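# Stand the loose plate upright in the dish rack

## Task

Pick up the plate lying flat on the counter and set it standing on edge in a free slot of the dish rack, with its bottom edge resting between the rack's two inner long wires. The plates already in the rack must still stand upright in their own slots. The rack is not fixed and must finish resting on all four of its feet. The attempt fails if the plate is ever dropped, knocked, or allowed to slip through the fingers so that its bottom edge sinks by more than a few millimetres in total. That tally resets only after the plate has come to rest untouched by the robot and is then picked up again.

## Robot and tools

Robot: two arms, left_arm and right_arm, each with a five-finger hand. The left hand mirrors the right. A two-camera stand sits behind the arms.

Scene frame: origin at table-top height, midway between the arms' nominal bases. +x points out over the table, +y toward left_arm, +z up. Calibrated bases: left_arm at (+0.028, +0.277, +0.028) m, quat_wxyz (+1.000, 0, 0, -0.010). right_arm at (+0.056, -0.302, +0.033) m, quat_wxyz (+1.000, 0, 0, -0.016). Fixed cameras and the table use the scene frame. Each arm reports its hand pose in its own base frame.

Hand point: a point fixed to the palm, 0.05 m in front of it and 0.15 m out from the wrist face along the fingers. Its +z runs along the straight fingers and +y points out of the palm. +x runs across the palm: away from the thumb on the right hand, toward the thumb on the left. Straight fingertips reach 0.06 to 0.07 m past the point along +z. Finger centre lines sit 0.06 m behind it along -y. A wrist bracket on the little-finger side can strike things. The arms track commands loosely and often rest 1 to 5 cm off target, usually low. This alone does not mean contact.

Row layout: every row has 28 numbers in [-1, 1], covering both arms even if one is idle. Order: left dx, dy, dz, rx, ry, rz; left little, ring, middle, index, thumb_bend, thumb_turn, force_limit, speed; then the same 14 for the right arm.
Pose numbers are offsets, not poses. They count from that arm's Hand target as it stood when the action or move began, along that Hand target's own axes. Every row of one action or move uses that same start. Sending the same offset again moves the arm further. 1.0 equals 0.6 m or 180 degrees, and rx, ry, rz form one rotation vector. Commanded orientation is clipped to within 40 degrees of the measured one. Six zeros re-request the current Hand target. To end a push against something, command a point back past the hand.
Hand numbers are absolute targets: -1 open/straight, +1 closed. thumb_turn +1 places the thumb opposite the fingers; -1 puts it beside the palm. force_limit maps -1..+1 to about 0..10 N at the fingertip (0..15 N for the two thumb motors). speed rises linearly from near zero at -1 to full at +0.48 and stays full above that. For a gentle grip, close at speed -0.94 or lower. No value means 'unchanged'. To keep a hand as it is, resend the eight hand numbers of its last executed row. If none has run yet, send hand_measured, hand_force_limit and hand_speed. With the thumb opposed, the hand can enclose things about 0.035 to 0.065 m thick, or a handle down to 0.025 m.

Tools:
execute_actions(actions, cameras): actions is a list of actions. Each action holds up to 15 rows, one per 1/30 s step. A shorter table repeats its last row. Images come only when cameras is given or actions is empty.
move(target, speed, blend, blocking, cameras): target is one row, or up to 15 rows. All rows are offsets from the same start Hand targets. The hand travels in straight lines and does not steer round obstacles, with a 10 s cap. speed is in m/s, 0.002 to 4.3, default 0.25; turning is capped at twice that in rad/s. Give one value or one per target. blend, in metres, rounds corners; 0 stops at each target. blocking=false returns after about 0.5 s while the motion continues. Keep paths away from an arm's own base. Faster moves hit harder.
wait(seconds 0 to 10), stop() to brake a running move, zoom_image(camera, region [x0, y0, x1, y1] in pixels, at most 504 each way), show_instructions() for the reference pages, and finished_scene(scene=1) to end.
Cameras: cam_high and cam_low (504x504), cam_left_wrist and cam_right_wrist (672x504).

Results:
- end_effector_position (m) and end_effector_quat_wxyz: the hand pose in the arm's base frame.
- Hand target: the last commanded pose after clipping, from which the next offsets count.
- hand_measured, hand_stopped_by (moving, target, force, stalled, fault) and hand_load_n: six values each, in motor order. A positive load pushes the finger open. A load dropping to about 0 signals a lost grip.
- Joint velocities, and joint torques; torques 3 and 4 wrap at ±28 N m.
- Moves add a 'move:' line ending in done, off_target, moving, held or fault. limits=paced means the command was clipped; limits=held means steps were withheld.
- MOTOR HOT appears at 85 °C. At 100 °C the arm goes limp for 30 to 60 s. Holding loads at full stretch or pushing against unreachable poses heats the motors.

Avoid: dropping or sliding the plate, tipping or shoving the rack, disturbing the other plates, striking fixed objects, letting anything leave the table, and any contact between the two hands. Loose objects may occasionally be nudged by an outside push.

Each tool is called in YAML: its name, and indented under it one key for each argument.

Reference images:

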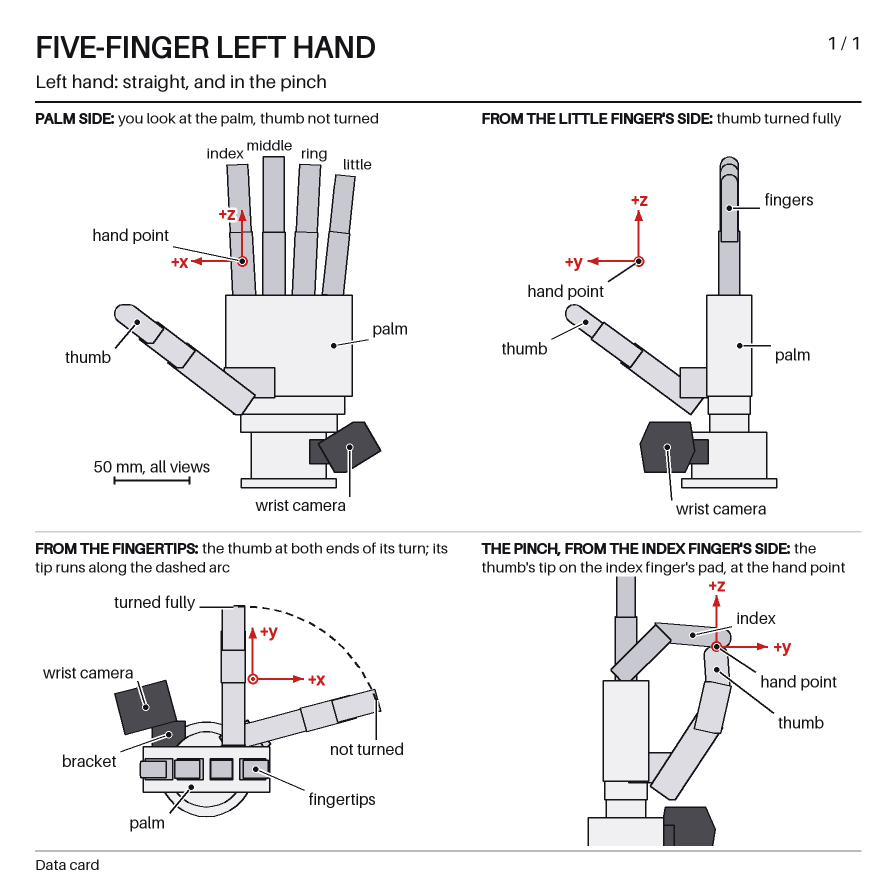

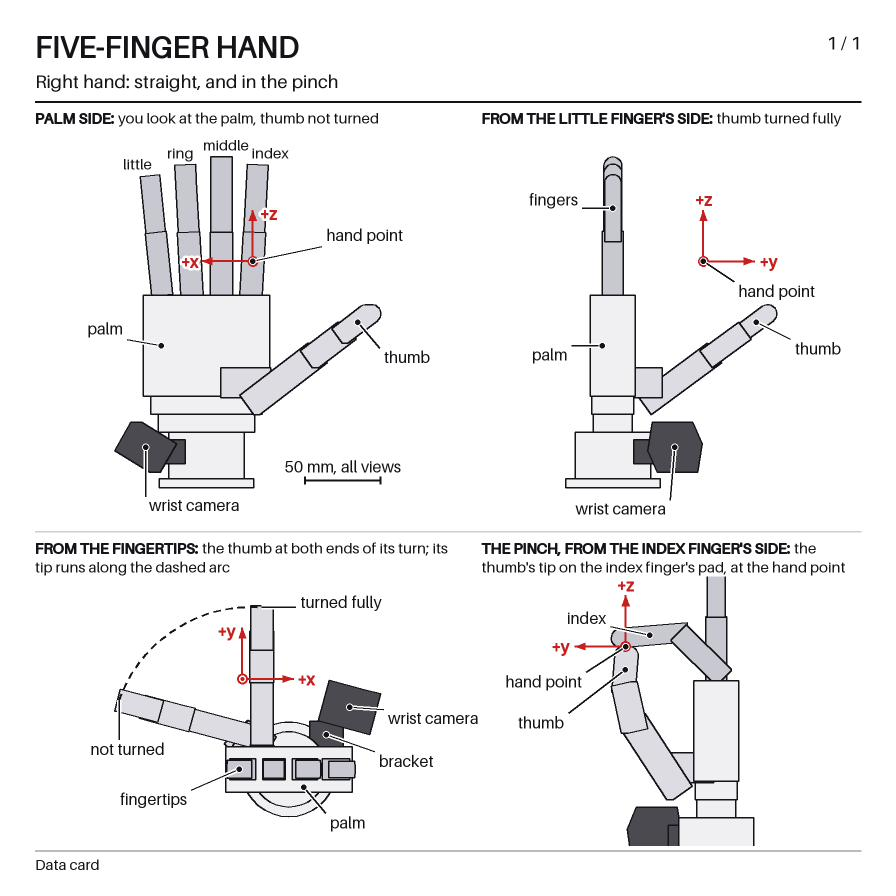

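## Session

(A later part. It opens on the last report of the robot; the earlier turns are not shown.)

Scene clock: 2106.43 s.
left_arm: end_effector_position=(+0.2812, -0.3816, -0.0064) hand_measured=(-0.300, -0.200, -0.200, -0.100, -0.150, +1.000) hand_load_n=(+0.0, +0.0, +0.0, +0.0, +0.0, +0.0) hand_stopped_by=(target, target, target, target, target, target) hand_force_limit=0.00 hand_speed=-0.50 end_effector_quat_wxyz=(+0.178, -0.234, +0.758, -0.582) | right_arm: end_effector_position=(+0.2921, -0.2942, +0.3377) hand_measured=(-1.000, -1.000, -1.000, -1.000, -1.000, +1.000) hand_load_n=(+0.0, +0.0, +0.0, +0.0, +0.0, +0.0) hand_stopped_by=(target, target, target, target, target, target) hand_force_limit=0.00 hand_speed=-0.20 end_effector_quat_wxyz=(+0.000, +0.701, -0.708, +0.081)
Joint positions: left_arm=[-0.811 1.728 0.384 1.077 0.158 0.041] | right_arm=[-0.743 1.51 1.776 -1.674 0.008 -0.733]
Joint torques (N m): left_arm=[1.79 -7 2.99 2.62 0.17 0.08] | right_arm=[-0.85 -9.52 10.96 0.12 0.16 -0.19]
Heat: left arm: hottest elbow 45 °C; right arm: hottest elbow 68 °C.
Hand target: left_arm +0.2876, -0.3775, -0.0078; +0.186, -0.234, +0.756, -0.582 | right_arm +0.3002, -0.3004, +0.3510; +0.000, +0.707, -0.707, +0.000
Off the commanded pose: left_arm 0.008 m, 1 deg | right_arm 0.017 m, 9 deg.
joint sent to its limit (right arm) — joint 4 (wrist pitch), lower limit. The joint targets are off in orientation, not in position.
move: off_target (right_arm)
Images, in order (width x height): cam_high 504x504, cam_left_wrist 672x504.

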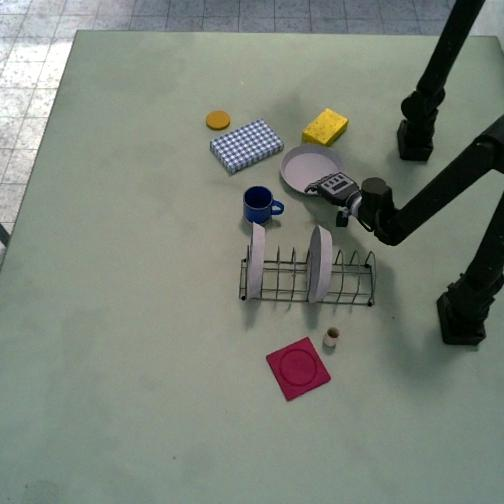

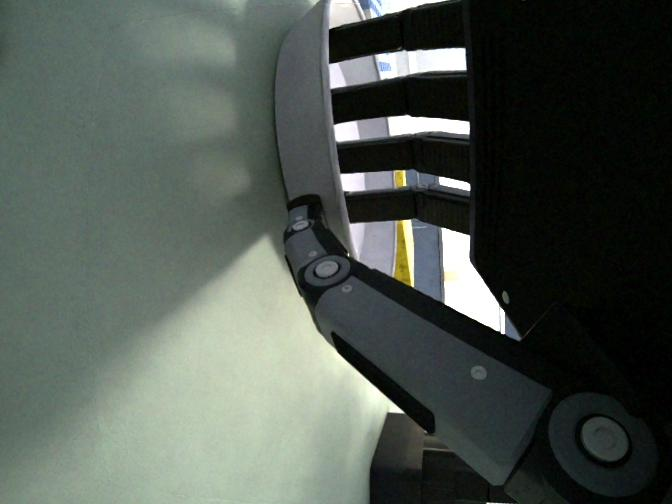

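execute_actions:
  actions:
    - [[0,0,0,0,0,0,-0.3,-0.2,0.6,0.6,-0.15,1,-0.5,-0.85,0,0,0,0,0,0,-1,-1,-1,-1,-1,1,0,-0.2]]
    - [[0,0,0,0,0,0,-0.3,-0.2,0.6,0.6,-0.15,1,-0.5,-0.85,0,0,0,0,0,0,-1,-1,-1,-1,-1,1,0,-0.2]]
    - [[0,0,0,0,0,0,-0.3,-0.2,0.6,0.6,-0.15,1,-0.5,-0.85,0,0,0,0,0,0,-1,-1,-1,-1,-1,1,0,-0.2]]
    - [[0,0,0,0,0,0,-0.3,-0.2,0.6,0.6,-0.15,1,-0.5,-0.85,0,0,0,0,0,0,-1,-1,-1,-1,-1,1,0,-0.2]]
  cameras: ["cam_left_wrist","cam_high"]

Scene clock: 2148.37 s.
left_arm: end_effector_position=(+0.2815, -0.3816, -0.0061) hand_measured=(-0.300, -0.200, +0.118, +0.204, -0.150, +1.000) hand_load_n=(+0.0, +0.0, +2.0, +2.0, +2.5, +0.5) hand_stopped_by=(target, target, force, force, target, target) hand_force_limit=-0.50 hand_speed=-0.85 end_effector_quat_wxyz=(+0.178, -0.234, +0.758, -0.582) | right_arm: end_effector_position=(+0.2921, -0.2942, +0.3377) hand_measured=(-1.000, -1.000, -1.000, -1.000, -1.000, +1.000) hand_load_n=(+0.0, +0.0, +0.0, +0.0, +0.0, +0.0) hand_stopped_by=(target, target, target, target, target, target) hand_force_limit=0.00 hand_speed=-0.20 end_effector_quat_wxyz=(+0.000, +0.701, -0.708, +0.081)
Joint positions: left_arm=[-0.81 1.728 0.384 1.079 0.159 0.041] | right_arm=[-0.743 1.51 1.776 -1.674 0.008 -0.733]
Joint torques (N m): left_arm=[1.79 -7 3 2.56 0.14 0.07] | right_arm=[-0.85 -9.52 10.96 0.13 0.16 -0.19]
Heat: left arm: hottest elbow 43 °C; right arm: hottest elbow 69 °C.
Hand target: left_arm +0.2877, -0.3774, -0.0078; +0.186, -0.234, +0.756, -0.582 | right_arm +0.3002, -0.3004, +0.3510; +0.000, +0.707, -0.707, +0.000
Off the commanded pose: left_arm 0.008 m, 1 deg | right_arm 0.017 m, 9 deg.
joint sent to its limit (right arm) — joint 4 (wrist pitch), lower limit. The joint targets are off in orientation, not in position.
Step readings (end_effector_position of left_arm | right_arm):
0: (+0.2812, -0.3816, -0.0064) | (+0.2921, -0.2942, +0.3377)
1: (+0.2812, -0.3816, -0.0064) | (+0.2921, -0.2942, +0.3377)
2: (+0.2812, -0.3816, -0.0064) | (+0.2921, -0.2942, +0.3377)
4: (+0.2812, -0.3816, -0.0064) | (+0.2921, -0.2942, +0.3377)
8: (+0.2812, -0.3816, -0.0064) | (+0.2921, -0.2942, +0.3377)
15: (+0.2812, -0.3816, -0.0064) | (+0.2921, -0.2942, +0.3377)
16: (+0.2812, -0.3816, -0.0064) | (+0.2921, -0.2942, +0.3377)
17: (+0.2812, -0.3816, -0.0064) | (+0.2921, -0.2942, +0.3377)
19: (+0.2812, -0.3817, -0.0064) | (+0.2921, -0.2942, +0.3377)
23: (+0.2814, -0.3816, -0.0062) | (+0.2921, -0.2942, +0.3377)
30: (+0.2815, -0.3816, -0.0061) | (+0.2921, -0.2942, +0.3377)
31: (+0.2815, -0.3816, -0.0061) | (+0.2921, -0.2942, +0.3377)
32: (+0.2815, -0.3816, -0.0061) | (+0.2921, -0.2942, +0.3377)
34: (+0.2815, -0.3816, -0.0061) | (+0.2921, -0.2942, +0.3377)
38: (+0.2815, -0.3816, -0.0061) | (+0.2921, -0.2942, +0.3377)
45: (+0.2815, -0.3816, -0.0061) | (+0.2921, -0.2942, +0.3377)
46: (+0.2815, -0.3816, -0.0061) | (+0.2921, -0.2942, +0.3377)
47: (+0.2815, -0.3816, -0.0061) | (+0.2921, -0.2942, +0.3377)
49: (+0.2815, -0.3816, -0.0061) | (+0.2921, -0.2942, +0.3377)
53: (+0.2815, -0.3816, -0.0061) | (+0.2921, -0.2942, +0.3377)
60: (+0.2815, -0.3816, -0.0061) | (+0.2921, -0.2942, +0.3377)
Images, in order (width x height): cam_high 504x504, cam_left_wrist 672x504.

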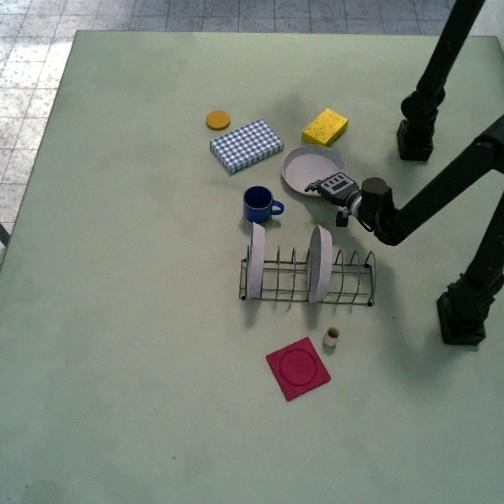

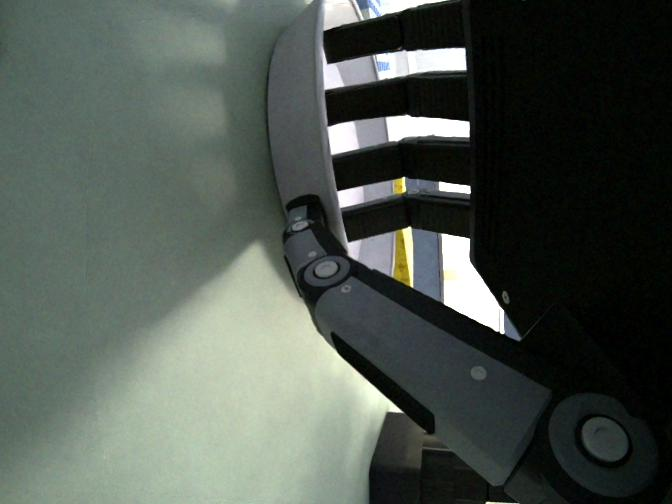

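execute_actions:
  actions:
    - [[0,0,0,0,0,0,-0.3,-0.2,0.65,0.65,-0.15,1,0.0,-0.9,0,0,0,0,0,0,-1,-1,-1,-1,-1,1,0,-0.2]]
    - [[0,0,0,0,0,0,-0.3,-0.2,0.65,0.65,-0.15,1,0.0,-0.9,0,0,0,0,0,0,-1,-1,-1,-1,-1,1,0,-0.2]]
    - [[0,0,0,0,0,0,-0.3,-0.2,0.65,0.65,0.1,1,0.0,-0.9,0,0,0,0,0,0,-1,-1,-1,-1,-1,1,0,-0.2]]
    - [[0,0,0,0,0,0,-0.3,-0.2,0.65,0.65,0.1,1,0.0,-0.9,0,0,0,0,0,0,-1,-1,-1,-1,-1,1,0,-0.2]]
  cameras: ["cam_left_wrist"]

Scene clock: 2165.77 s.
left_arm: end_effector_position=(+0.2815, -0.3818, -0.0057) hand_measured=(-0.300, -0.200, +0.134, +0.220, -0.148, +1.000) hand_load_n=(+0.0, +0.0, +5.5, +5.5, +7.5, +0.0) hand_stopped_by=(target, target, force, force, force, target) hand_force_limit=0.00 hand_speed=-0.90 end_effector_quat_wxyz=(+0.178, -0.233, +0.758, -0.583) | right_arm: end_effector_position=(+0.2921, -0.2942, +0.3377) hand_measured=(-1.000, -1.000, -1.000, -1.000, -1.000, +1.000) hand_load_n=(+0.0, +0.0, +0.0, -0.5, +0.0, +0.0) hand_stopped_by=(target, target, target, target, target, target) hand_force_limit=0.00 hand_speed=-0.20 end_effector_quat_wxyz=(+0.000, +0.701, -0.708, +0.081)
Joint positions: left_arm=[-0.81 1.728 0.384 1.081 0.159 0.041] | right_arm=[-0.743 1.51 1.776 -1.674 0.008 -0.733]
Joint torques (N m): left_arm=[1.79 -6.95 2.99 2.5 0.13 0.07] | right_arm=[-0.85 -9.52 10.96 0.13 0.16 -0.19]
Heat: left arm: hottest elbow 42 °C; right arm: hottest elbow 69 °C.
Hand target: left_arm +0.2877, -0.3775, -0.0078; +0.186, -0.234, +0.756, -0.582 | right_arm +0.3002, -0.3004, +0.3510; +0.000, +0.707, -0.707, +0.000
Off the commanded pose: left_arm 0.008 m, 1 deg | right_arm 0.017 m, 9 deg.
joint sent to its limit (right arm) — joint 4 (wrist pitch), lower limit. The joint targets are off in orientation, not in position.
Step readings (end_effector_position of left_arm | right_arm):
0: (+0.2815, -0.3816, -0.0061) | (+0.2921, -0.2942, +0.3377)
1: (+0.2815, -0.3816, -0.0061) | (+0.2921, -0.2942, +0.3377)
2: (+0.2815, -0.3816, -0.0061) | (+0.2921, -0.2942, +0.3377)
4: (+0.2816, -0.3817, -0.0058) | (+0.2921, -0.2942, +0.3377)
8: (+0.2815, -0.3818, -0.0057) | (+0.2921, -0.2942, +0.3377)
15: (+0.2815, -0.3818, -0.0057) | (+0.2921, -0.2942, +0.3377)
16: (+0.2815, -0.3818, -0.0057) | (+0.2921, -0.2942, +0.3377)
17: (+0.2815, -0.3818, -0.0057) | (+0.2921, -0.2942, +0.3377)
19: (+0.2815, -0.3818, -0.0057) | (+0.2921, -0.2942, +0.3377)
23: (+0.2815, -0.3818, -0.0057) | (+0.2921, -0.2942, +0.3377)
30: (+0.2815, -0.3818, -0.0057) | (+0.2921, -0.2942, +0.3377)
31: (+0.2815, -0.3818, -0.0057) | (+0.2921, -0.2942, +0.3377)
32: (+0.2815, -0.3818, -0.0057) | (+0.2921, -0.2942, +0.3377)
34: (+0.2815, -0.3818, -0.0057) | (+0.2921, -0.2942, +0.3377)
38: (+0.2815, -0.3818, -0.0057) | (+0.2921, -0.2942, +0.3377)
45: (+0.2815, -0.3818, -0.0057) | (+0.2921, -0.2942, +0.3377)
46: (+0.2815, -0.3818, -0.0057) | (+0.2921, -0.2942, +0.3377)
47: (+0.2815, -0.3818, -0.0057) | (+0.2921, -0.2942, +0.3377)
49: (+0.2815, -0.3818, -0.0057) | (+0.2921, -0.2942, +0.3377)
53: (+0.2815, -0.3818, -0.0057) | (+0.2921, -0.2942, +0.3377)
60: (+0.2815, -0.3818, -0.0057) | (+0.2921, -0.2942, +0.3377)
Images, in order (width x height): cam_left_wrist 672x504.

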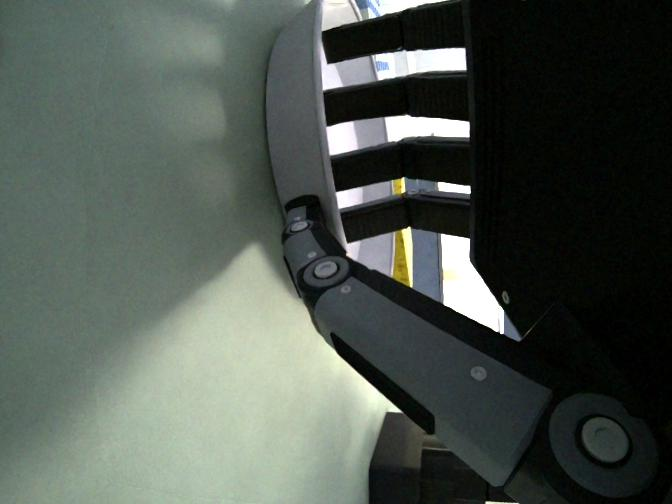

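move:
  target: [0,-0.072,-0.0012,-0.0778,0,0,-0.3,-0.2,0.65,0.65,0.1,1,0.0,-0.9,0,0,0,0,0,0,-1,-1,-1,-1,-1,1,0,-0.2]
  speed: 0.06
  cameras: ["cam_left_wrist","cam_high","cam_low"]

zoom_image:
  camera: "cam_high"
  region: [270, 110, 390, 230]

zoom_image:
  camera: "cam_low"
  region: [240, 160, 380, 290]

Scene clock: 2202.80 s.
left_arm: end_effector_position=(+0.2819, -0.3717, +0.0141) hand_measured=(-0.300, -0.200, +0.134, +0.220, -0.150, +1.000) hand_load_n=(+0.0, +0.0, +10.0, +8.0, +16.5, +0.5) hand_stopped_by=(target, target, force, force, force, target) hand_force_limit=0.00 hand_speed=-0.90 end_effector_quat_wxyz=(+0.146, -0.265, +0.829, -0.471) | right_arm: end_effector_position=(+0.2921, -0.2942, +0.3377) hand_measured=(-1.000, -1.000, -1.000, -1.000, -1.000, +1.000) hand_load_n=(+0.0, +0.0, +0.0, +0.0, +0.0, +0.0) hand_stopped_by=(target, target, target, target, target, target) hand_force_limit=0.00 hand_speed=-0.20 end_effector_quat_wxyz=(+0.000, +0.701, -0.708, +0.081)
Joint positions: left_arm=[-0.81 1.462 0.513 0.405 0.129 0.068] | right_arm=[-0.743 1.51 1.776 -1.674 0.008 -0.733]
Joint torques (N m): left_arm=[0.09 -8.64 7.87 1.4 -0.08 0.09] | right_arm=[-0.85 -9.52 10.96 0.12 0.16 -0.19]
Heat: left arm: hottest elbow 42 °C; right arm: hottest elbow 69 °C.
Hand target: left_arm +0.2932, -0.3859, +0.0340; +0.156, -0.255, +0.821, -0.486 | right_arm +0.3002, -0.3004, +0.3510; +0.000, +0.707, -0.707, +0.000
Off the commanded pose: left_arm 0.027 m, 2 deg | right_arm 0.017 m, 9 deg.
joint sent to its limit (right arm) — joint 4 (wrist pitch), lower limit. The joint targets are off in orientation, not in position.
move: off_target (left_arm, right_arm)
Images, in order (width x height): cam_high 504x504, cam_low 504x504, cam_left_wrist 672x504.

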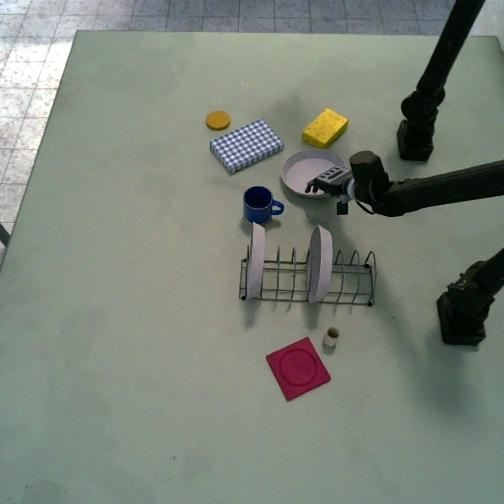

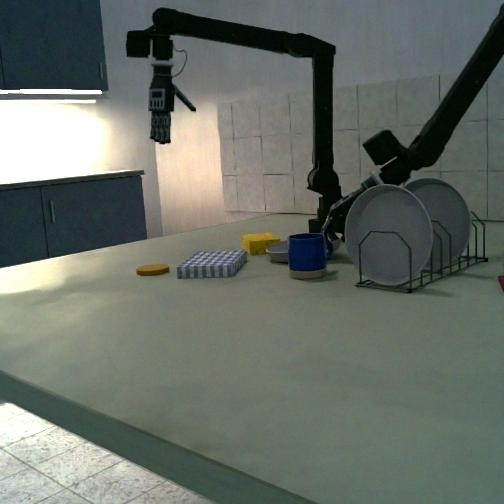

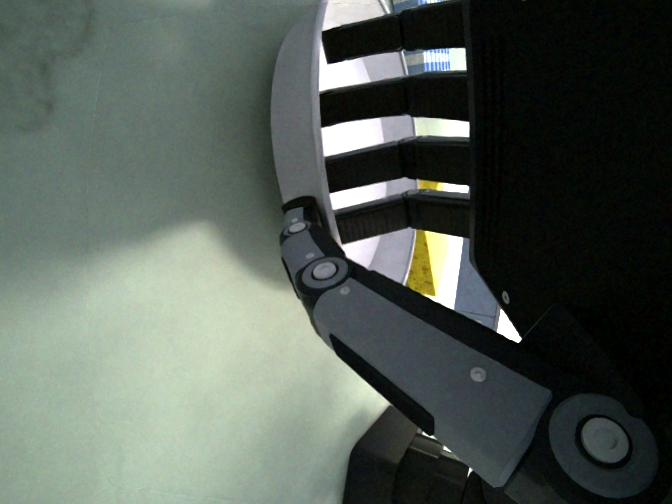

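Scaled by 4.200 from the camera's 504x504 image, which has a finer 720x720 frame.

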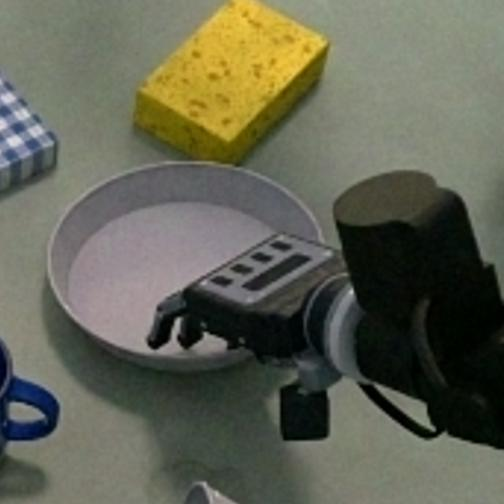

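Scaled by 3.600 from the camera's 504x504 image, which has a finer 720x720 frame.

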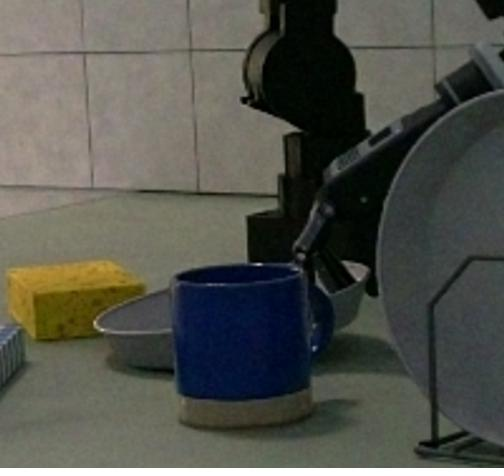

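move:
  target: [0,-0.0293,-0.0158,0,0,0,-0.3,-0.2,0.65,0.65,0.1,1,0.0,-0.9,0,0,0,0,0,0,-1,-1,-1,-1,-1,1,0,-0.2]
  speed: 0.06
  cameras: ["cam_left_wrist","cam_low"]

zoom_image:
  camera: "cam_low"
  region: [240, 160, 380, 290]

Scene clock: 2211.47 s.
left_arm: end_effector_position=(+0.2804, -0.3693, +0.0284) hand_measured=(-0.300, -0.200, +0.134, +0.220, -0.150, +1.000) hand_load_n=(+0.0, +0.0, +6.0, +7.5, +11.0, +0.5) hand_stopped_by=(target, target, force, force, force, target) hand_force_limit=0.00 hand_speed=-0.90 end_effector_quat_wxyz=(+0.145, -0.267, +0.831, -0.466) | right_arm: end_effector_position=(+0.2921, -0.2942, +0.3377) hand_measured=(-1.000, -1.000, -1.000, -1.000, -1.000, +1.000) hand_load_n=(+0.0, +0.0, +0.0, +0.0, +0.0, +0.0) hand_stopped_by=(target, target, target, target, target, target) hand_force_limit=0.00 hand_speed=-0.20 end_effector_quat_wxyz=(+0.000, +0.701, -0.708, +0.081)
Joint positions: left_arm=[-0.81 1.407 0.526 0.324 0.126 0.068] | right_arm=[-0.743 1.51 1.776 -1.674 0.008 -0.733]
Joint torques (N m): left_arm=[0.03 -8.64 8.66 1.47 0.02 0.06] | right_arm=[-0.85 -9.52 10.95 0.13 0.16 -0.19]
Heat: left arm: hottest elbow 44 °C; right arm: hottest elbow 69 °C.
Hand target: left_arm +0.2931, -0.3862, +0.0541; +0.156, -0.255, +0.821, -0.486 | right_arm +0.3002, -0.3004, +0.3510; +0.000, +0.707, -0.707, +0.000
Off the commanded pose: left_arm 0.033 m, 3 deg | right_arm 0.017 m, 9 deg.
joint sent to its limit (right arm) — joint 4 (wrist pitch), lower limit. The joint targets are off in orientation, not in position.
move: off_target (left_arm, right_arm)
Images, in order (width x height): cam_low 504x504, cam_left_wrist 672x504.

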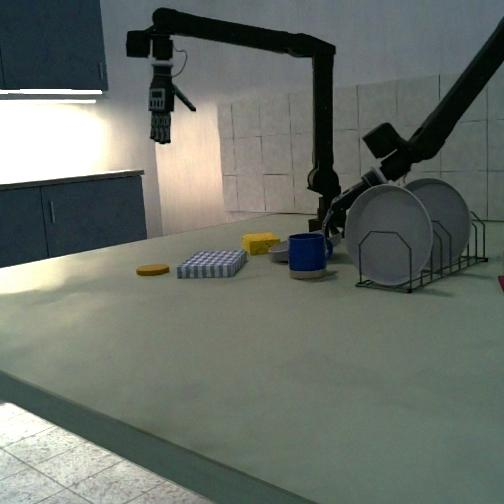

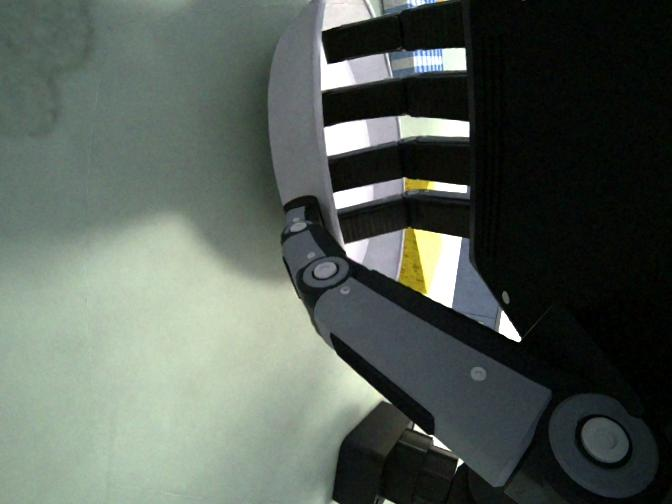

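Scaled by 3.600 from the camera's 504x504 image, which has a finer 720x720 frame.

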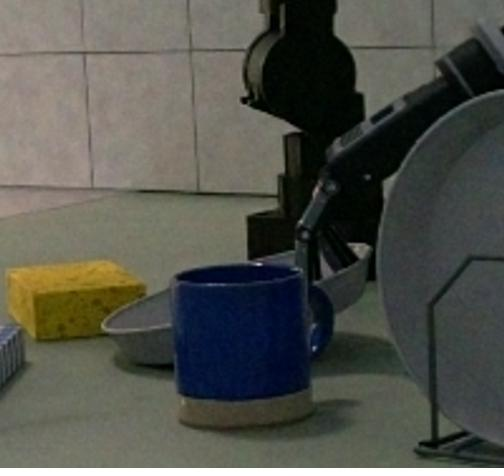

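move:
  target: [0,-0.0293,-0.0158,0,0,0,-0.3,-0.2,0.65,0.65,0.1,1,0.0,-0.9,0,0,0,0,0,0,-1,-1,-1,-1,-1,1,0,-0.2]
  speed: 0.06
  cameras: ["cam_left_wrist","cam_low"]

zoom_image:
  camera: "cam_low"
  region: [240, 160, 380, 290]

Scene clock: 2221.30 s.
left_arm: end_effector_position=(+0.2790, -0.3675, +0.0438) hand_measured=(-0.300, -0.200, +0.134, +0.220, -0.148, +1.000) hand_load_n=(+0.0, +0.0, +3.5, +5.0, +7.0, +0.5) hand_stopped_by=(target, target, force, force, force, target) hand_force_limit=0.00 hand_speed=-0.90 end_effector_quat_wxyz=(+0.143, -0.268, +0.833, -0.462) | right_arm: end_effector_position=(+0.2921, -0.2942, +0.3377) hand_measured=(-1.000, -1.000, -1.000, -1.000, -1.000, +1.000) hand_load_n=(+0.0, +0.0, +0.0, +0.0, +0.0, +0.0) hand_stopped_by=(target, target, target, target, target, target) hand_force_limit=0.00 hand_speed=-0.20 end_effector_quat_wxyz=(+0.000, +0.701, -0.708, +0.081)
Joint positions: left_arm=[-0.81 1.355 0.543 0.245 0.125 0.068] | right_arm=[-0.743 1.51 1.776 -1.674 0.008 -0.733]
Joint torques (N m): left_arm=[0.03 -8.47 9.39 1.5 0.03 0.06] | right_arm=[-0.91 -9.52 10.95 0.13 0.16 -0.19]
Heat: left arm: hottest elbow 44 °C; right arm: hottest elbow 69 °C.
Hand target: left_arm +0.2931, -0.3864, +0.0740; +0.156, -0.255, +0.821, -0.486 | right_arm +0.3002, -0.3004, +0.3510; +0.000, +0.707, -0.707, +0.000
Off the commanded pose: left_arm 0.038 m, 4 deg | right_arm 0.017 m, 9 deg.
joint sent to its limit (right arm) — joint 4 (wrist pitch), lower limit. The joint targets are off in orientation, not in position.
move: off_target (left_arm, right_arm)
Images, in order (width x height): cam_low 504x504, cam_left_wrist 672x504.

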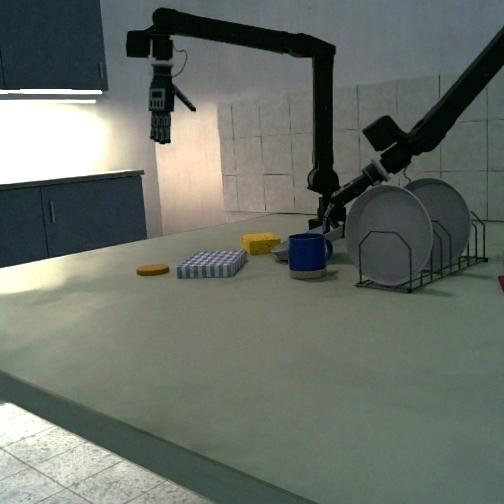

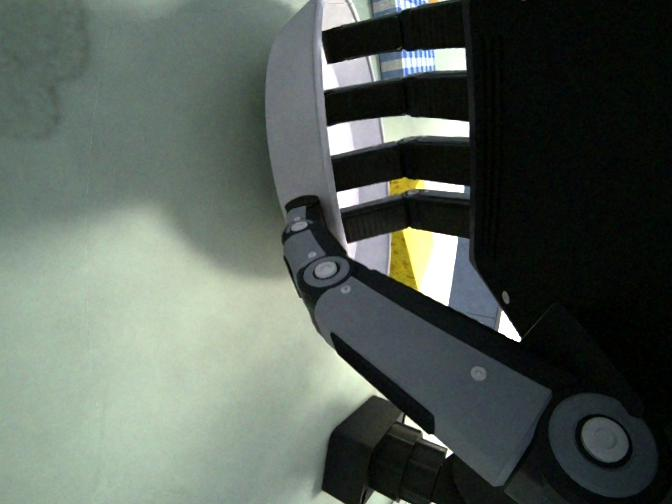

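Scaled by 3.600 from the camera's 504x504 image, which has a finer 720x720 frame.

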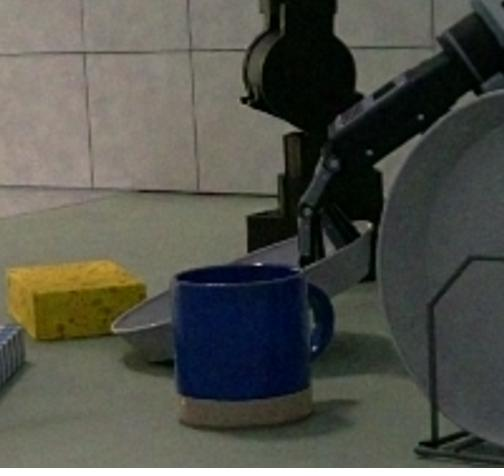

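move:
  target: [0,-0.05,-0.005,0,0,0,-0.3,-0.2,0.65,0.65,0.1,1,0.0,-0.9,0,0,0,0,0,0,-1,-1,-1,-1,-1,1,0,-0.2]
  speed: 0.06
  cameras: ["cam_left_wrist","cam_low","cam_high"]

zoom_image:
  camera: "cam_low"
  region: [240, 160, 380, 290]

Scene clock: 2235.40 s.
left_arm: end_effector_position=(+0.2865, -0.3742, +0.0662) hand_measured=(-0.300, -0.200, +0.134, +0.220, -0.146, +1.000) hand_load_n=(+0.0, +0.0, +1.0, +2.0, +2.0, +0.0) hand_stopped_by=(target, target, force, force, force, target) hand_force_limit=0.00 hand_speed=-0.90 end_effector_quat_wxyz=(+0.143, -0.270, +0.835, -0.457) | right_arm: end_effector_position=(+0.2921, -0.2942, +0.3377) hand_measured=(-1.000, -1.000, -1.000, -1.000, -1.000, +1.000) hand_load_n=(+0.0, +0.0, +0.0, +0.0, +0.0, +0.0) hand_stopped_by=(target, target, target, target, target, target) hand_force_limit=0.00 hand_speed=-0.20 end_effector_quat_wxyz=(+0.000, +0.701, -0.708, +0.081)
Joint positions: left_arm=[-0.81 1.322 0.601 0.145 0.121 0.068] | right_arm=[-0.743 1.51 1.776 -1.674 0.008 -0.733]
Joint torques (N m): left_arm=[-0.44 -8.7 10.25 1.59 0.03 0.03] | right_arm=[-0.85 -9.52 10.96 0.13 0.16 -0.19]
Heat: left arm: hottest elbow 46 °C; right arm: hottest elbow 69 °C.
Hand target: left_arm +0.2997, -0.3962, +0.1019; +0.156, -0.255, +0.821, -0.486 | right_arm +0.3002, -0.3004, +0.3510; +0.000, +0.707, -0.707, +0.000
Off the commanded pose: left_arm 0.044 m, 4 deg | right_arm 0.017 m, 9 deg.
joint sent to its limit (right arm) — joint 4 (wrist pitch), lower limit. The joint targets are off in orientation, not in position.
move: off_target (left_arm, right_arm)
Images, in order (width x height): cam_high 504x504, cam_low 504x504, cam_left_wrist 672x504.

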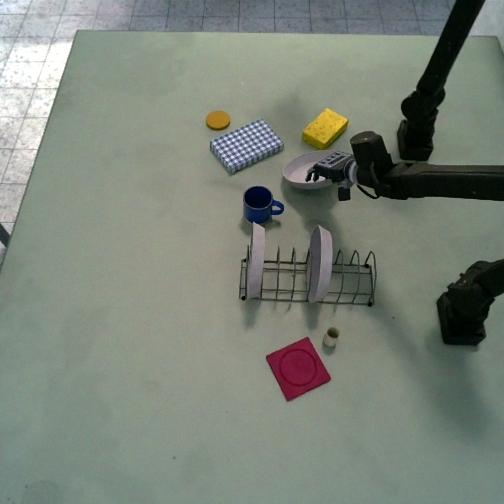

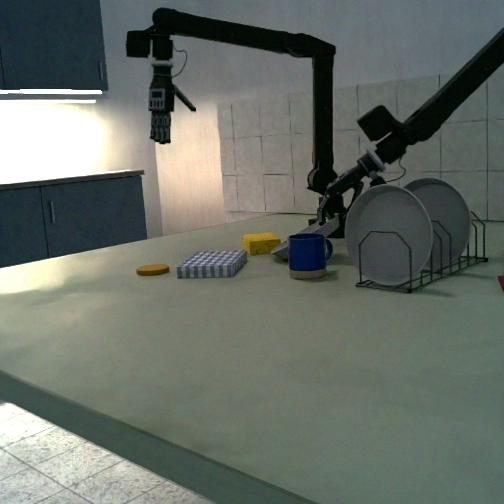

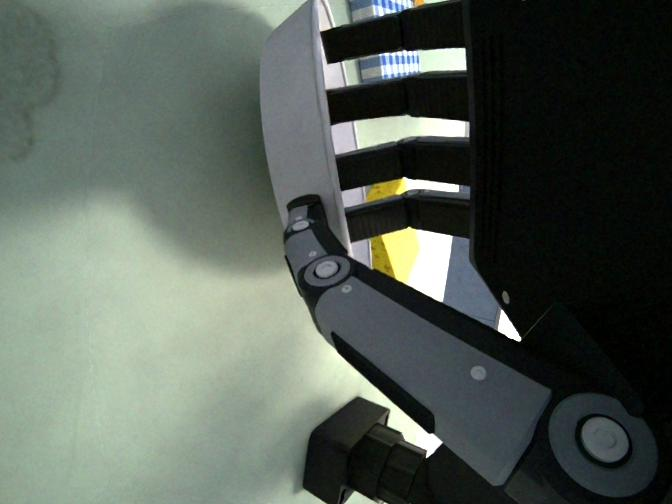

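Scaled by 3.600 from the camera's 504x504 image, which has a finer 720x720 frame.

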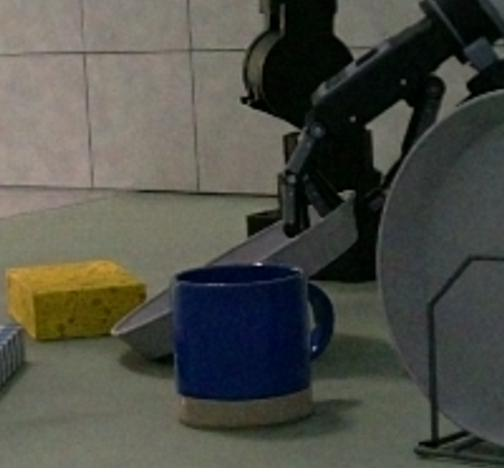

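execute_actions:
  actions:
    - [[0,0,0,0,0,0,-0.3,-0.2,0.66,0.66,0.1,1,-0.2,-0.94,0,0,0,0,0,0,-1,-1,-1,-1,-1,1,0,-0.2]]
    - [[0,0,0,0,0,0,-0.3,-0.2,0.66,0.66,0.1,1,-0.2,-0.94,0,0,0,0,0,0,-1,-1,-1,-1,-1,1,0,-0.2]]
  cameras: ["cam_left_wrist"]

Scene clock: 2247.13 s.
left_arm: end_effector_position=(+0.2865, -0.3741, +0.0661) hand_measured=(-0.300, -0.200, +0.150, +0.230, -0.146, +1.000) hand_load_n=(+0.0, +0.0, +4.0, +4.5, +4.0, +0.0) hand_stopped_by=(target, target, force, force, force, target) hand_force_limit=-0.20 hand_speed=-0.94 end_effector_quat_wxyz=(+0.143, -0.270, +0.835, -0.457) | right_arm: end_effector_position=(+0.2921, -0.2942, +0.3377) hand_measured=(-1.000, -1.000, -1.000, -1.000, -1.000, +1.000) hand_load_n=(+0.0, +0.0, +0.0, +0.0, +0.0, +0.0) hand_stopped_by=(target, target, target, target, target, target) hand_force_limit=0.00 hand_speed=-0.20 end_effector_quat_wxyz=(+0.000, +0.701, -0.708, +0.081)
Joint positions: left_arm=[-0.81 1.322 0.601 0.144 0.121 0.068] | right_arm=[-0.743 1.51 1.776 -1.674 0.008 -0.733]
Joint torques (N m): left_arm=[-0.38 -8.7 10.25 1.54 0.03 0.03] | right_arm=[-0.85 -9.52 10.95 0.13 0.16 -0.19]
Heat: left arm: hottest elbow 47 °C; right arm: hottest elbow 69 °C.
Hand target: left_arm +0.2997, -0.3962, +0.1018; +0.156, -0.255, +0.821, -0.486 | right_arm +0.3002, -0.3004, +0.3510; +0.000, +0.707, -0.707, +0.000
Off the commanded pose: left_arm 0.044 m, 4 deg | right_arm 0.017 m, 9 deg.
joint sent to its limit (right arm) — joint 4 (wrist pitch), lower limit. The joint targets are off in orientation, not in position.
Step readings (end_effector_position of left_arm | right_arm):
0: (+0.2865, -0.3741, +0.0661) | (+0.2921, -0.2942, +0.3377)
1: (+0.2865, -0.3741, +0.0661) | (+0.2921, -0.2942, +0.3377)
2: (+0.2865, -0.3741, +0.0661) | (+0.2921, -0.2942, +0.3377)
4: (+0.2865, -0.3741, +0.0661) | (+0.2921, -0.2942, +0.3377)
8: (+0.2865, -0.3741, +0.0661) | (+0.2921, -0.2942, +0.3377)
15: (+0.2865, -0.3741, +0.0661) | (+0.2921, -0.2942, +0.3377)
16: (+0.2865, -0.3741, +0.0661) | (+0.2921, -0.2942, +0.3377)
17: (+0.2865, -0.3741, +0.0661) | (+0.2921, -0.2942, +0.3377)
19: (+0.2865, -0.3741, +0.0661) | (+0.2921, -0.2942, +0.3377)
23: (+0.2865, -0.3741, +0.0661) | (+0.2921, -0.2942, +0.3377)
30: (+0.2865, -0.3741, +0.0661) | (+0.2921, -0.2942, +0.3377)
Images, in order (width x height): cam_left_wrist 672x504.

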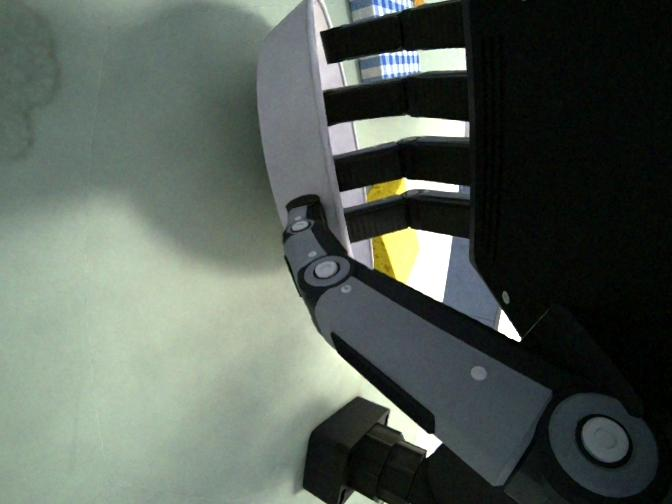

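move:
  target: [0,-0.0577,0.0086,-0.0528,0,0,-0.3,-0.2,0.66,0.66,0.1,1,-0.2,-0.94,0,0,0,0,0,0,-1,-1,-1,-1,-1,1,0,-0.2]
  speed: 0.06
  cameras: ["cam_left_wrist","cam_low"]

zoom_image:
  camera: "cam_low"
  region: [240, 160, 380, 290]

Scene clock: 2257.77 s.
left_arm: end_effector_position=(+0.3003, -0.3911, +0.1062) hand_measured=(-0.300, -0.200, +0.150, +0.230, -0.146, +1.000) hand_load_n=(+0.0, +0.0, +0.5, +1.0, +1.0, +0.0) hand_stopped_by=(target, target, force, force, force, target) hand_force_limit=-0.20 hand_speed=-0.94 end_effector_quat_wxyz=(+0.126, -0.282, +0.864, -0.398) | right_arm: end_effector_position=(+0.2921, -0.2942, +0.3377) hand_measured=(-1.000, -1.000, -1.000, -1.000, -1.000, +1.000) hand_load_n=(+0.0, +0.0, +0.0, +0.0, +0.0, +0.0) hand_stopped_by=(target, target, target, target, target, target) hand_force_limit=0.00 hand_speed=-0.20 end_effector_quat_wxyz=(+0.000, +0.701, -0.708, +0.081)
Joint positions: left_arm=[-0.825 1.334 0.82 -0.2 0.094 0.073] | right_arm=[-0.743 1.51 1.776 -1.674 0.008 -0.733]
Joint torques (N m): left_arm=[-0.62 -7 11.38 1.51 0.01 0.06] | right_arm=[-0.85 -9.52 10.96 0.13 0.16 -0.19]
Heat: left arm: hottest elbow 48 °C; right arm: hottest elbow 69 °C.
Hand target: left_arm +0.3115, -0.4136, +0.1297; +0.134, -0.267, +0.859, -0.416 | right_arm +0.3002, -0.3004, +0.3510; +0.000, +0.707, -0.707, +0.000
Off the commanded pose: left_arm 0.034 m, 3 deg | right_arm 0.017 m, 9 deg.
joint sent to its limit (right arm) — joint 4 (wrist pitch), lower limit. The joint targets are off in orientation, not in position.
move: off_target (left_arm, right_arm)
Images, in order (width x height): cam_low 504x504, cam_left_wrist 672x504.

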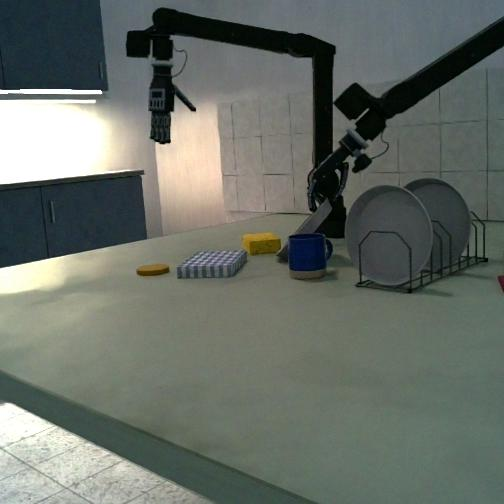

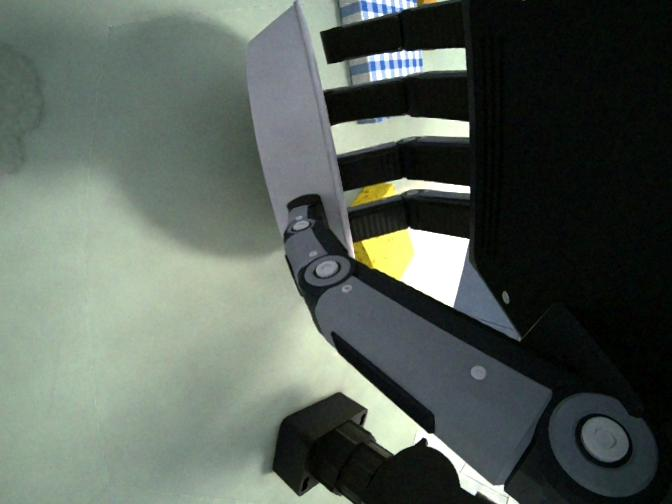

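Scaled by 3.600 from the camera's 504x504 image, which has a finer 720x720 frame.

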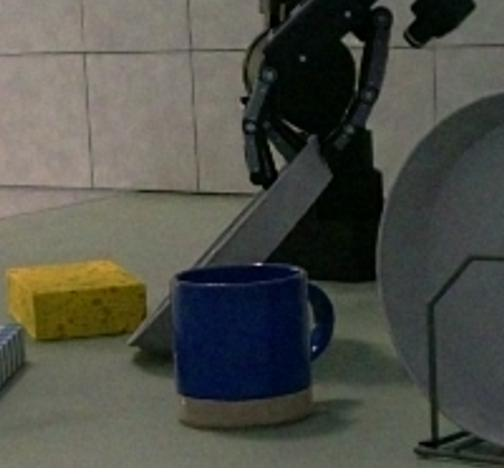

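execute_actions:
  actions:
    - [[0,0,0,0,0,0,-0.3,-0.2,0.67,0.67,0.1,1,-0.1,-0.94,0,0,0,0,0,0,-1,-1,-1,-1,-1,1,0,-0.2]]
    - [[0,0,0,0,0,0,-0.3,-0.2,0.67,0.67,0.1,1,-0.1,-0.94,0,0,0,0,0,0,-1,-1,-1,-1,-1,1,0,-0.2]]
  cameras: ["cam_left_wrist","cam_high"]

zoom_image:
  camera: "cam_high"
  region: [270, 110, 390, 230]

Scene clock: 2275.70 s.
left_arm: end_effector_position=(+0.3000, -0.3913, +0.1060) hand_measured=(-0.300, -0.200, +0.170, +0.246, -0.146, +1.000) hand_load_n=(+0.0, +0.0, +4.5, +6.0, +3.5, -0.5) hand_stopped_by=(target, target, force, force, force, target) hand_force_limit=-0.10 hand_speed=-0.94 end_effector_quat_wxyz=(+0.126, -0.281, +0.864, -0.398) | right_arm: end_effector_position=(+0.2921, -0.2942, +0.3377) hand_measured=(-1.000, -1.000, -1.000, -1.000, -1.000, +1.000) hand_load_n=(+0.0, +0.0, +0.0, +0.0, +0.0, +0.0) hand_stopped_by=(target, target, target, target, target, target) hand_force_limit=0.00 hand_speed=-0.20 end_effector_quat_wxyz=(+0.000, +0.701, -0.708, +0.081)
Joint positions: left_arm=[-0.826 1.334 0.82 -0.2 0.094 0.073] | right_arm=[-0.743 1.51 1.776 -1.674 0.008 -0.733]
Joint torques (N m): left_arm=[-0.62 -7.06 11.38 1.42 0.01 0.06] | right_arm=[-0.85 -9.52 10.96 0.13 0.16 -0.19]
Heat: left arm: hottest elbow 51 °C; right arm: hottest elbow 69 °C.
Hand target: left_arm +0.3114, -0.4137, +0.1298; +0.134, -0.267, +0.859, -0.416 | right_arm +0.3002, -0.3004, +0.3510; +0.000, +0.707, -0.707, +0.000
Off the commanded pose: left_arm 0.035 m, 3 deg | right_arm 0.017 m, 9 deg.
joint sent to its limit (right arm) — joint 4 (wrist pitch), lower limit. The joint targets are off in orientation, not in position.
Step readings (end_effector_position of left_arm | right_arm):
0: (+0.3003, -0.3911, +0.1062) | (+0.2921, -0.2942, +0.3377)
1: (+0.3003, -0.3911, +0.1062) | (+0.2921, -0.2942, +0.3377)
2: (+0.3003, -0.3911, +0.1062) | (+0.2921, -0.2942, +0.3377)
4: (+0.3003, -0.3911, +0.1062) | (+0.2921, -0.2942, +0.3377)
8: (+0.3001, -0.3912, +0.1060) | (+0.2921, -0.2942, +0.3377)
15: (+0.3000, -0.3913, +0.1060) | (+0.2921, -0.2942, +0.3377)
16: (+0.3000, -0.3913, +0.1060) | (+0.2921, -0.2942, +0.3377)
17: (+0.3000, -0.3913, +0.1060) | (+0.2921, -0.2942, +0.3377)
19: (+0.3000, -0.3913, +0.1060) | (+0.2921, -0.2942, +0.3377)
23: (+0.3000, -0.3913, +0.1060) | (+0.2921, -0.2942, +0.3377)
30: (+0.3000, -0.3913, +0.1060) | (+0.2921, -0.2942, +0.3377)
Images, in order (width x height): cam_high 504x504, cam_left_wrist 672x504.

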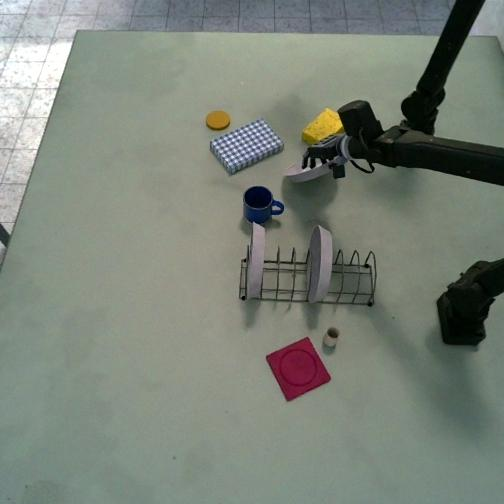

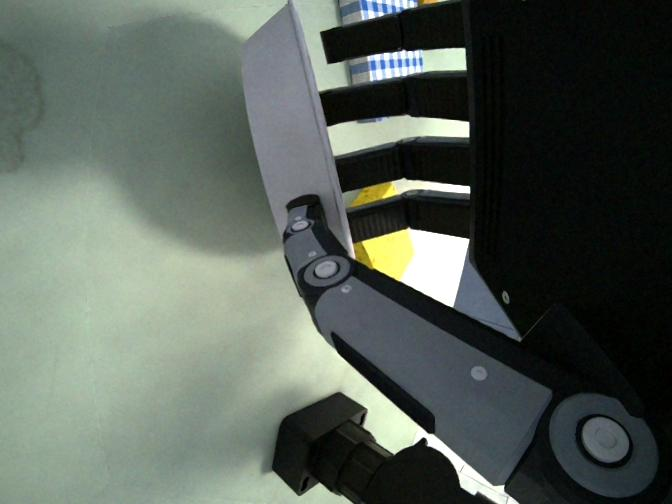

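Scaled by 4.200 from the camera's 504x504 image, which has a finer 720x720 frame.

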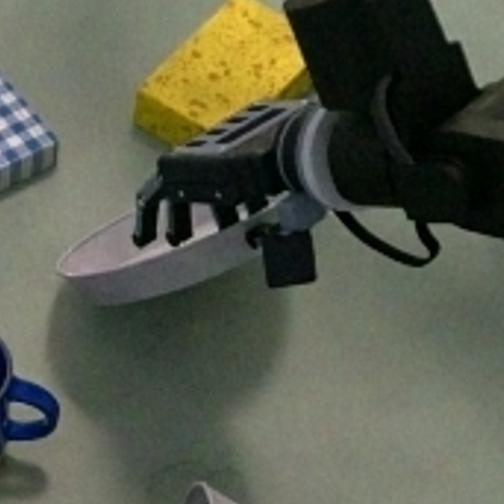

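move:
  target: [0,-0.0465,0.0272,-0.0778,0,0,-0.3,-0.2,0.67,0.67,0.1,1,-0.1,-0.94,0,0,0,0,0,0,-1,-1,-1,-1,-1,1,0,-0.2]
  speed: 0.06
  cameras: ["cam_left_wrist","cam_low","cam_high"]

zoom_image:
  camera: "cam_low"
  region: [240, 160, 380, 290]

Scene clock: 2296.23 s.
left_arm: end_effector_position=(+0.3203, -0.4184, +0.1249) hand_measured=(-0.300, -0.200, +0.170, +0.246, -0.146, +1.000) hand_load_n=(+0.0, +0.0, +4.5, +6.0, +4.0, -1.0) hand_stopped_by=(target, target, force, force, force, target) hand_force_limit=-0.10 hand_speed=-0.94 end_effector_quat_wxyz=(+0.094, -0.295, +0.904, -0.295) | right_arm: end_effector_position=(+0.2921, -0.2942, +0.3377) hand_measured=(-1.000, -1.000, -1.000, -1.000, -1.000, +1.000) hand_load_n=(+0.0, -0.5, +0.0, +0.0, +0.0, +0.0) hand_stopped_by=(target, target, target, target, target, target) hand_force_limit=0.00 hand_speed=-0.20 end_effector_quat_wxyz=(+0.000, +0.701, -0.708, +0.081)
Joint positions: left_arm=[-0.845 1.5 1.137 -0.581 0.06 0.076] | right_arm=[-0.743 1.51 1.776 -1.674 0.008 -0.733]
Joint torques (N m): left_arm=[-0.62 -9.17 11.14 1.07 -0.03 0.08] | right_arm=[-0.85 -9.52 10.96 0.13 0.16 -0.19]
Heat: left arm: hottest elbow 53 °C; right arm: hottest elbow 69 °C.
Hand target: left_arm +0.3285, -0.4383, +0.1415; +0.100, -0.282, +0.903, -0.308 | right_arm +0.3002, -0.3004, +0.3510; +0.000, +0.707, -0.707, +0.000
Off the commanded pose: left_arm 0.027 m, 2 deg | right_arm 0.017 m, 9 deg.
joint sent to its limit (right arm) — joint 4 (wrist pitch), lower limit. The joint targets are off in orientation, not in position.
move: off_target (left_arm, right_arm)
Images, in order (width x height): cam_high 504x504, cam_low 504x504, cam_left_wrist 672x504.

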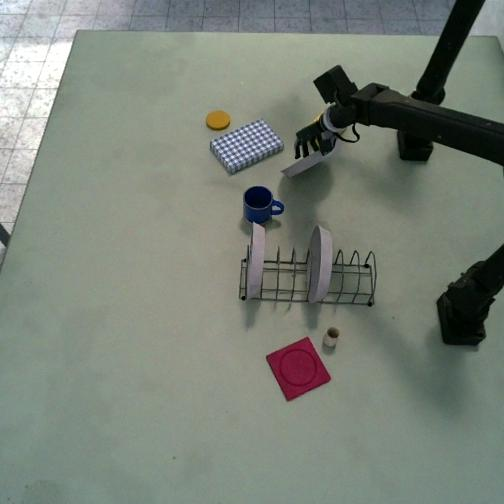

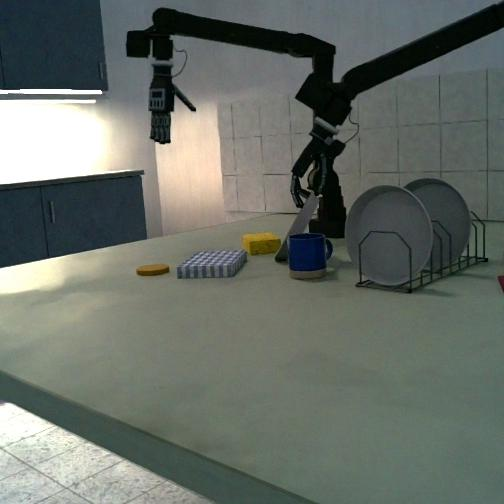

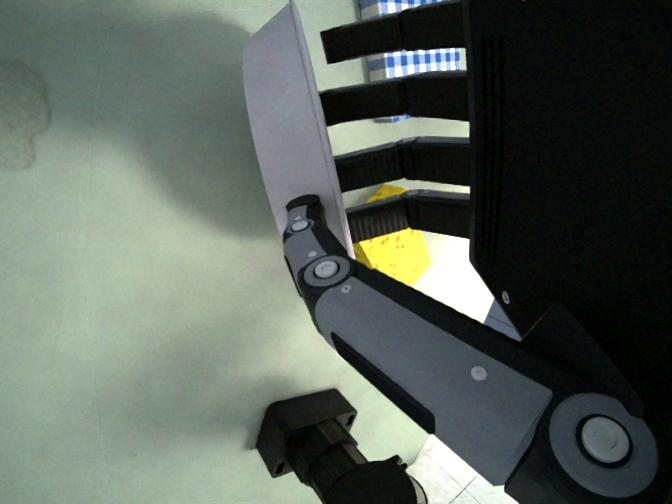

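Scaled by 3.600 from the camera's 504x504 image, which has a finer 720x720 frame.

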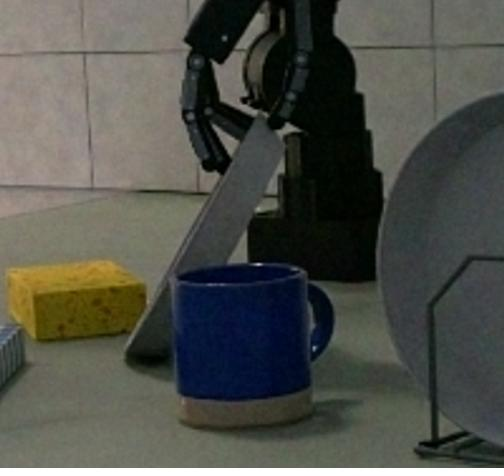

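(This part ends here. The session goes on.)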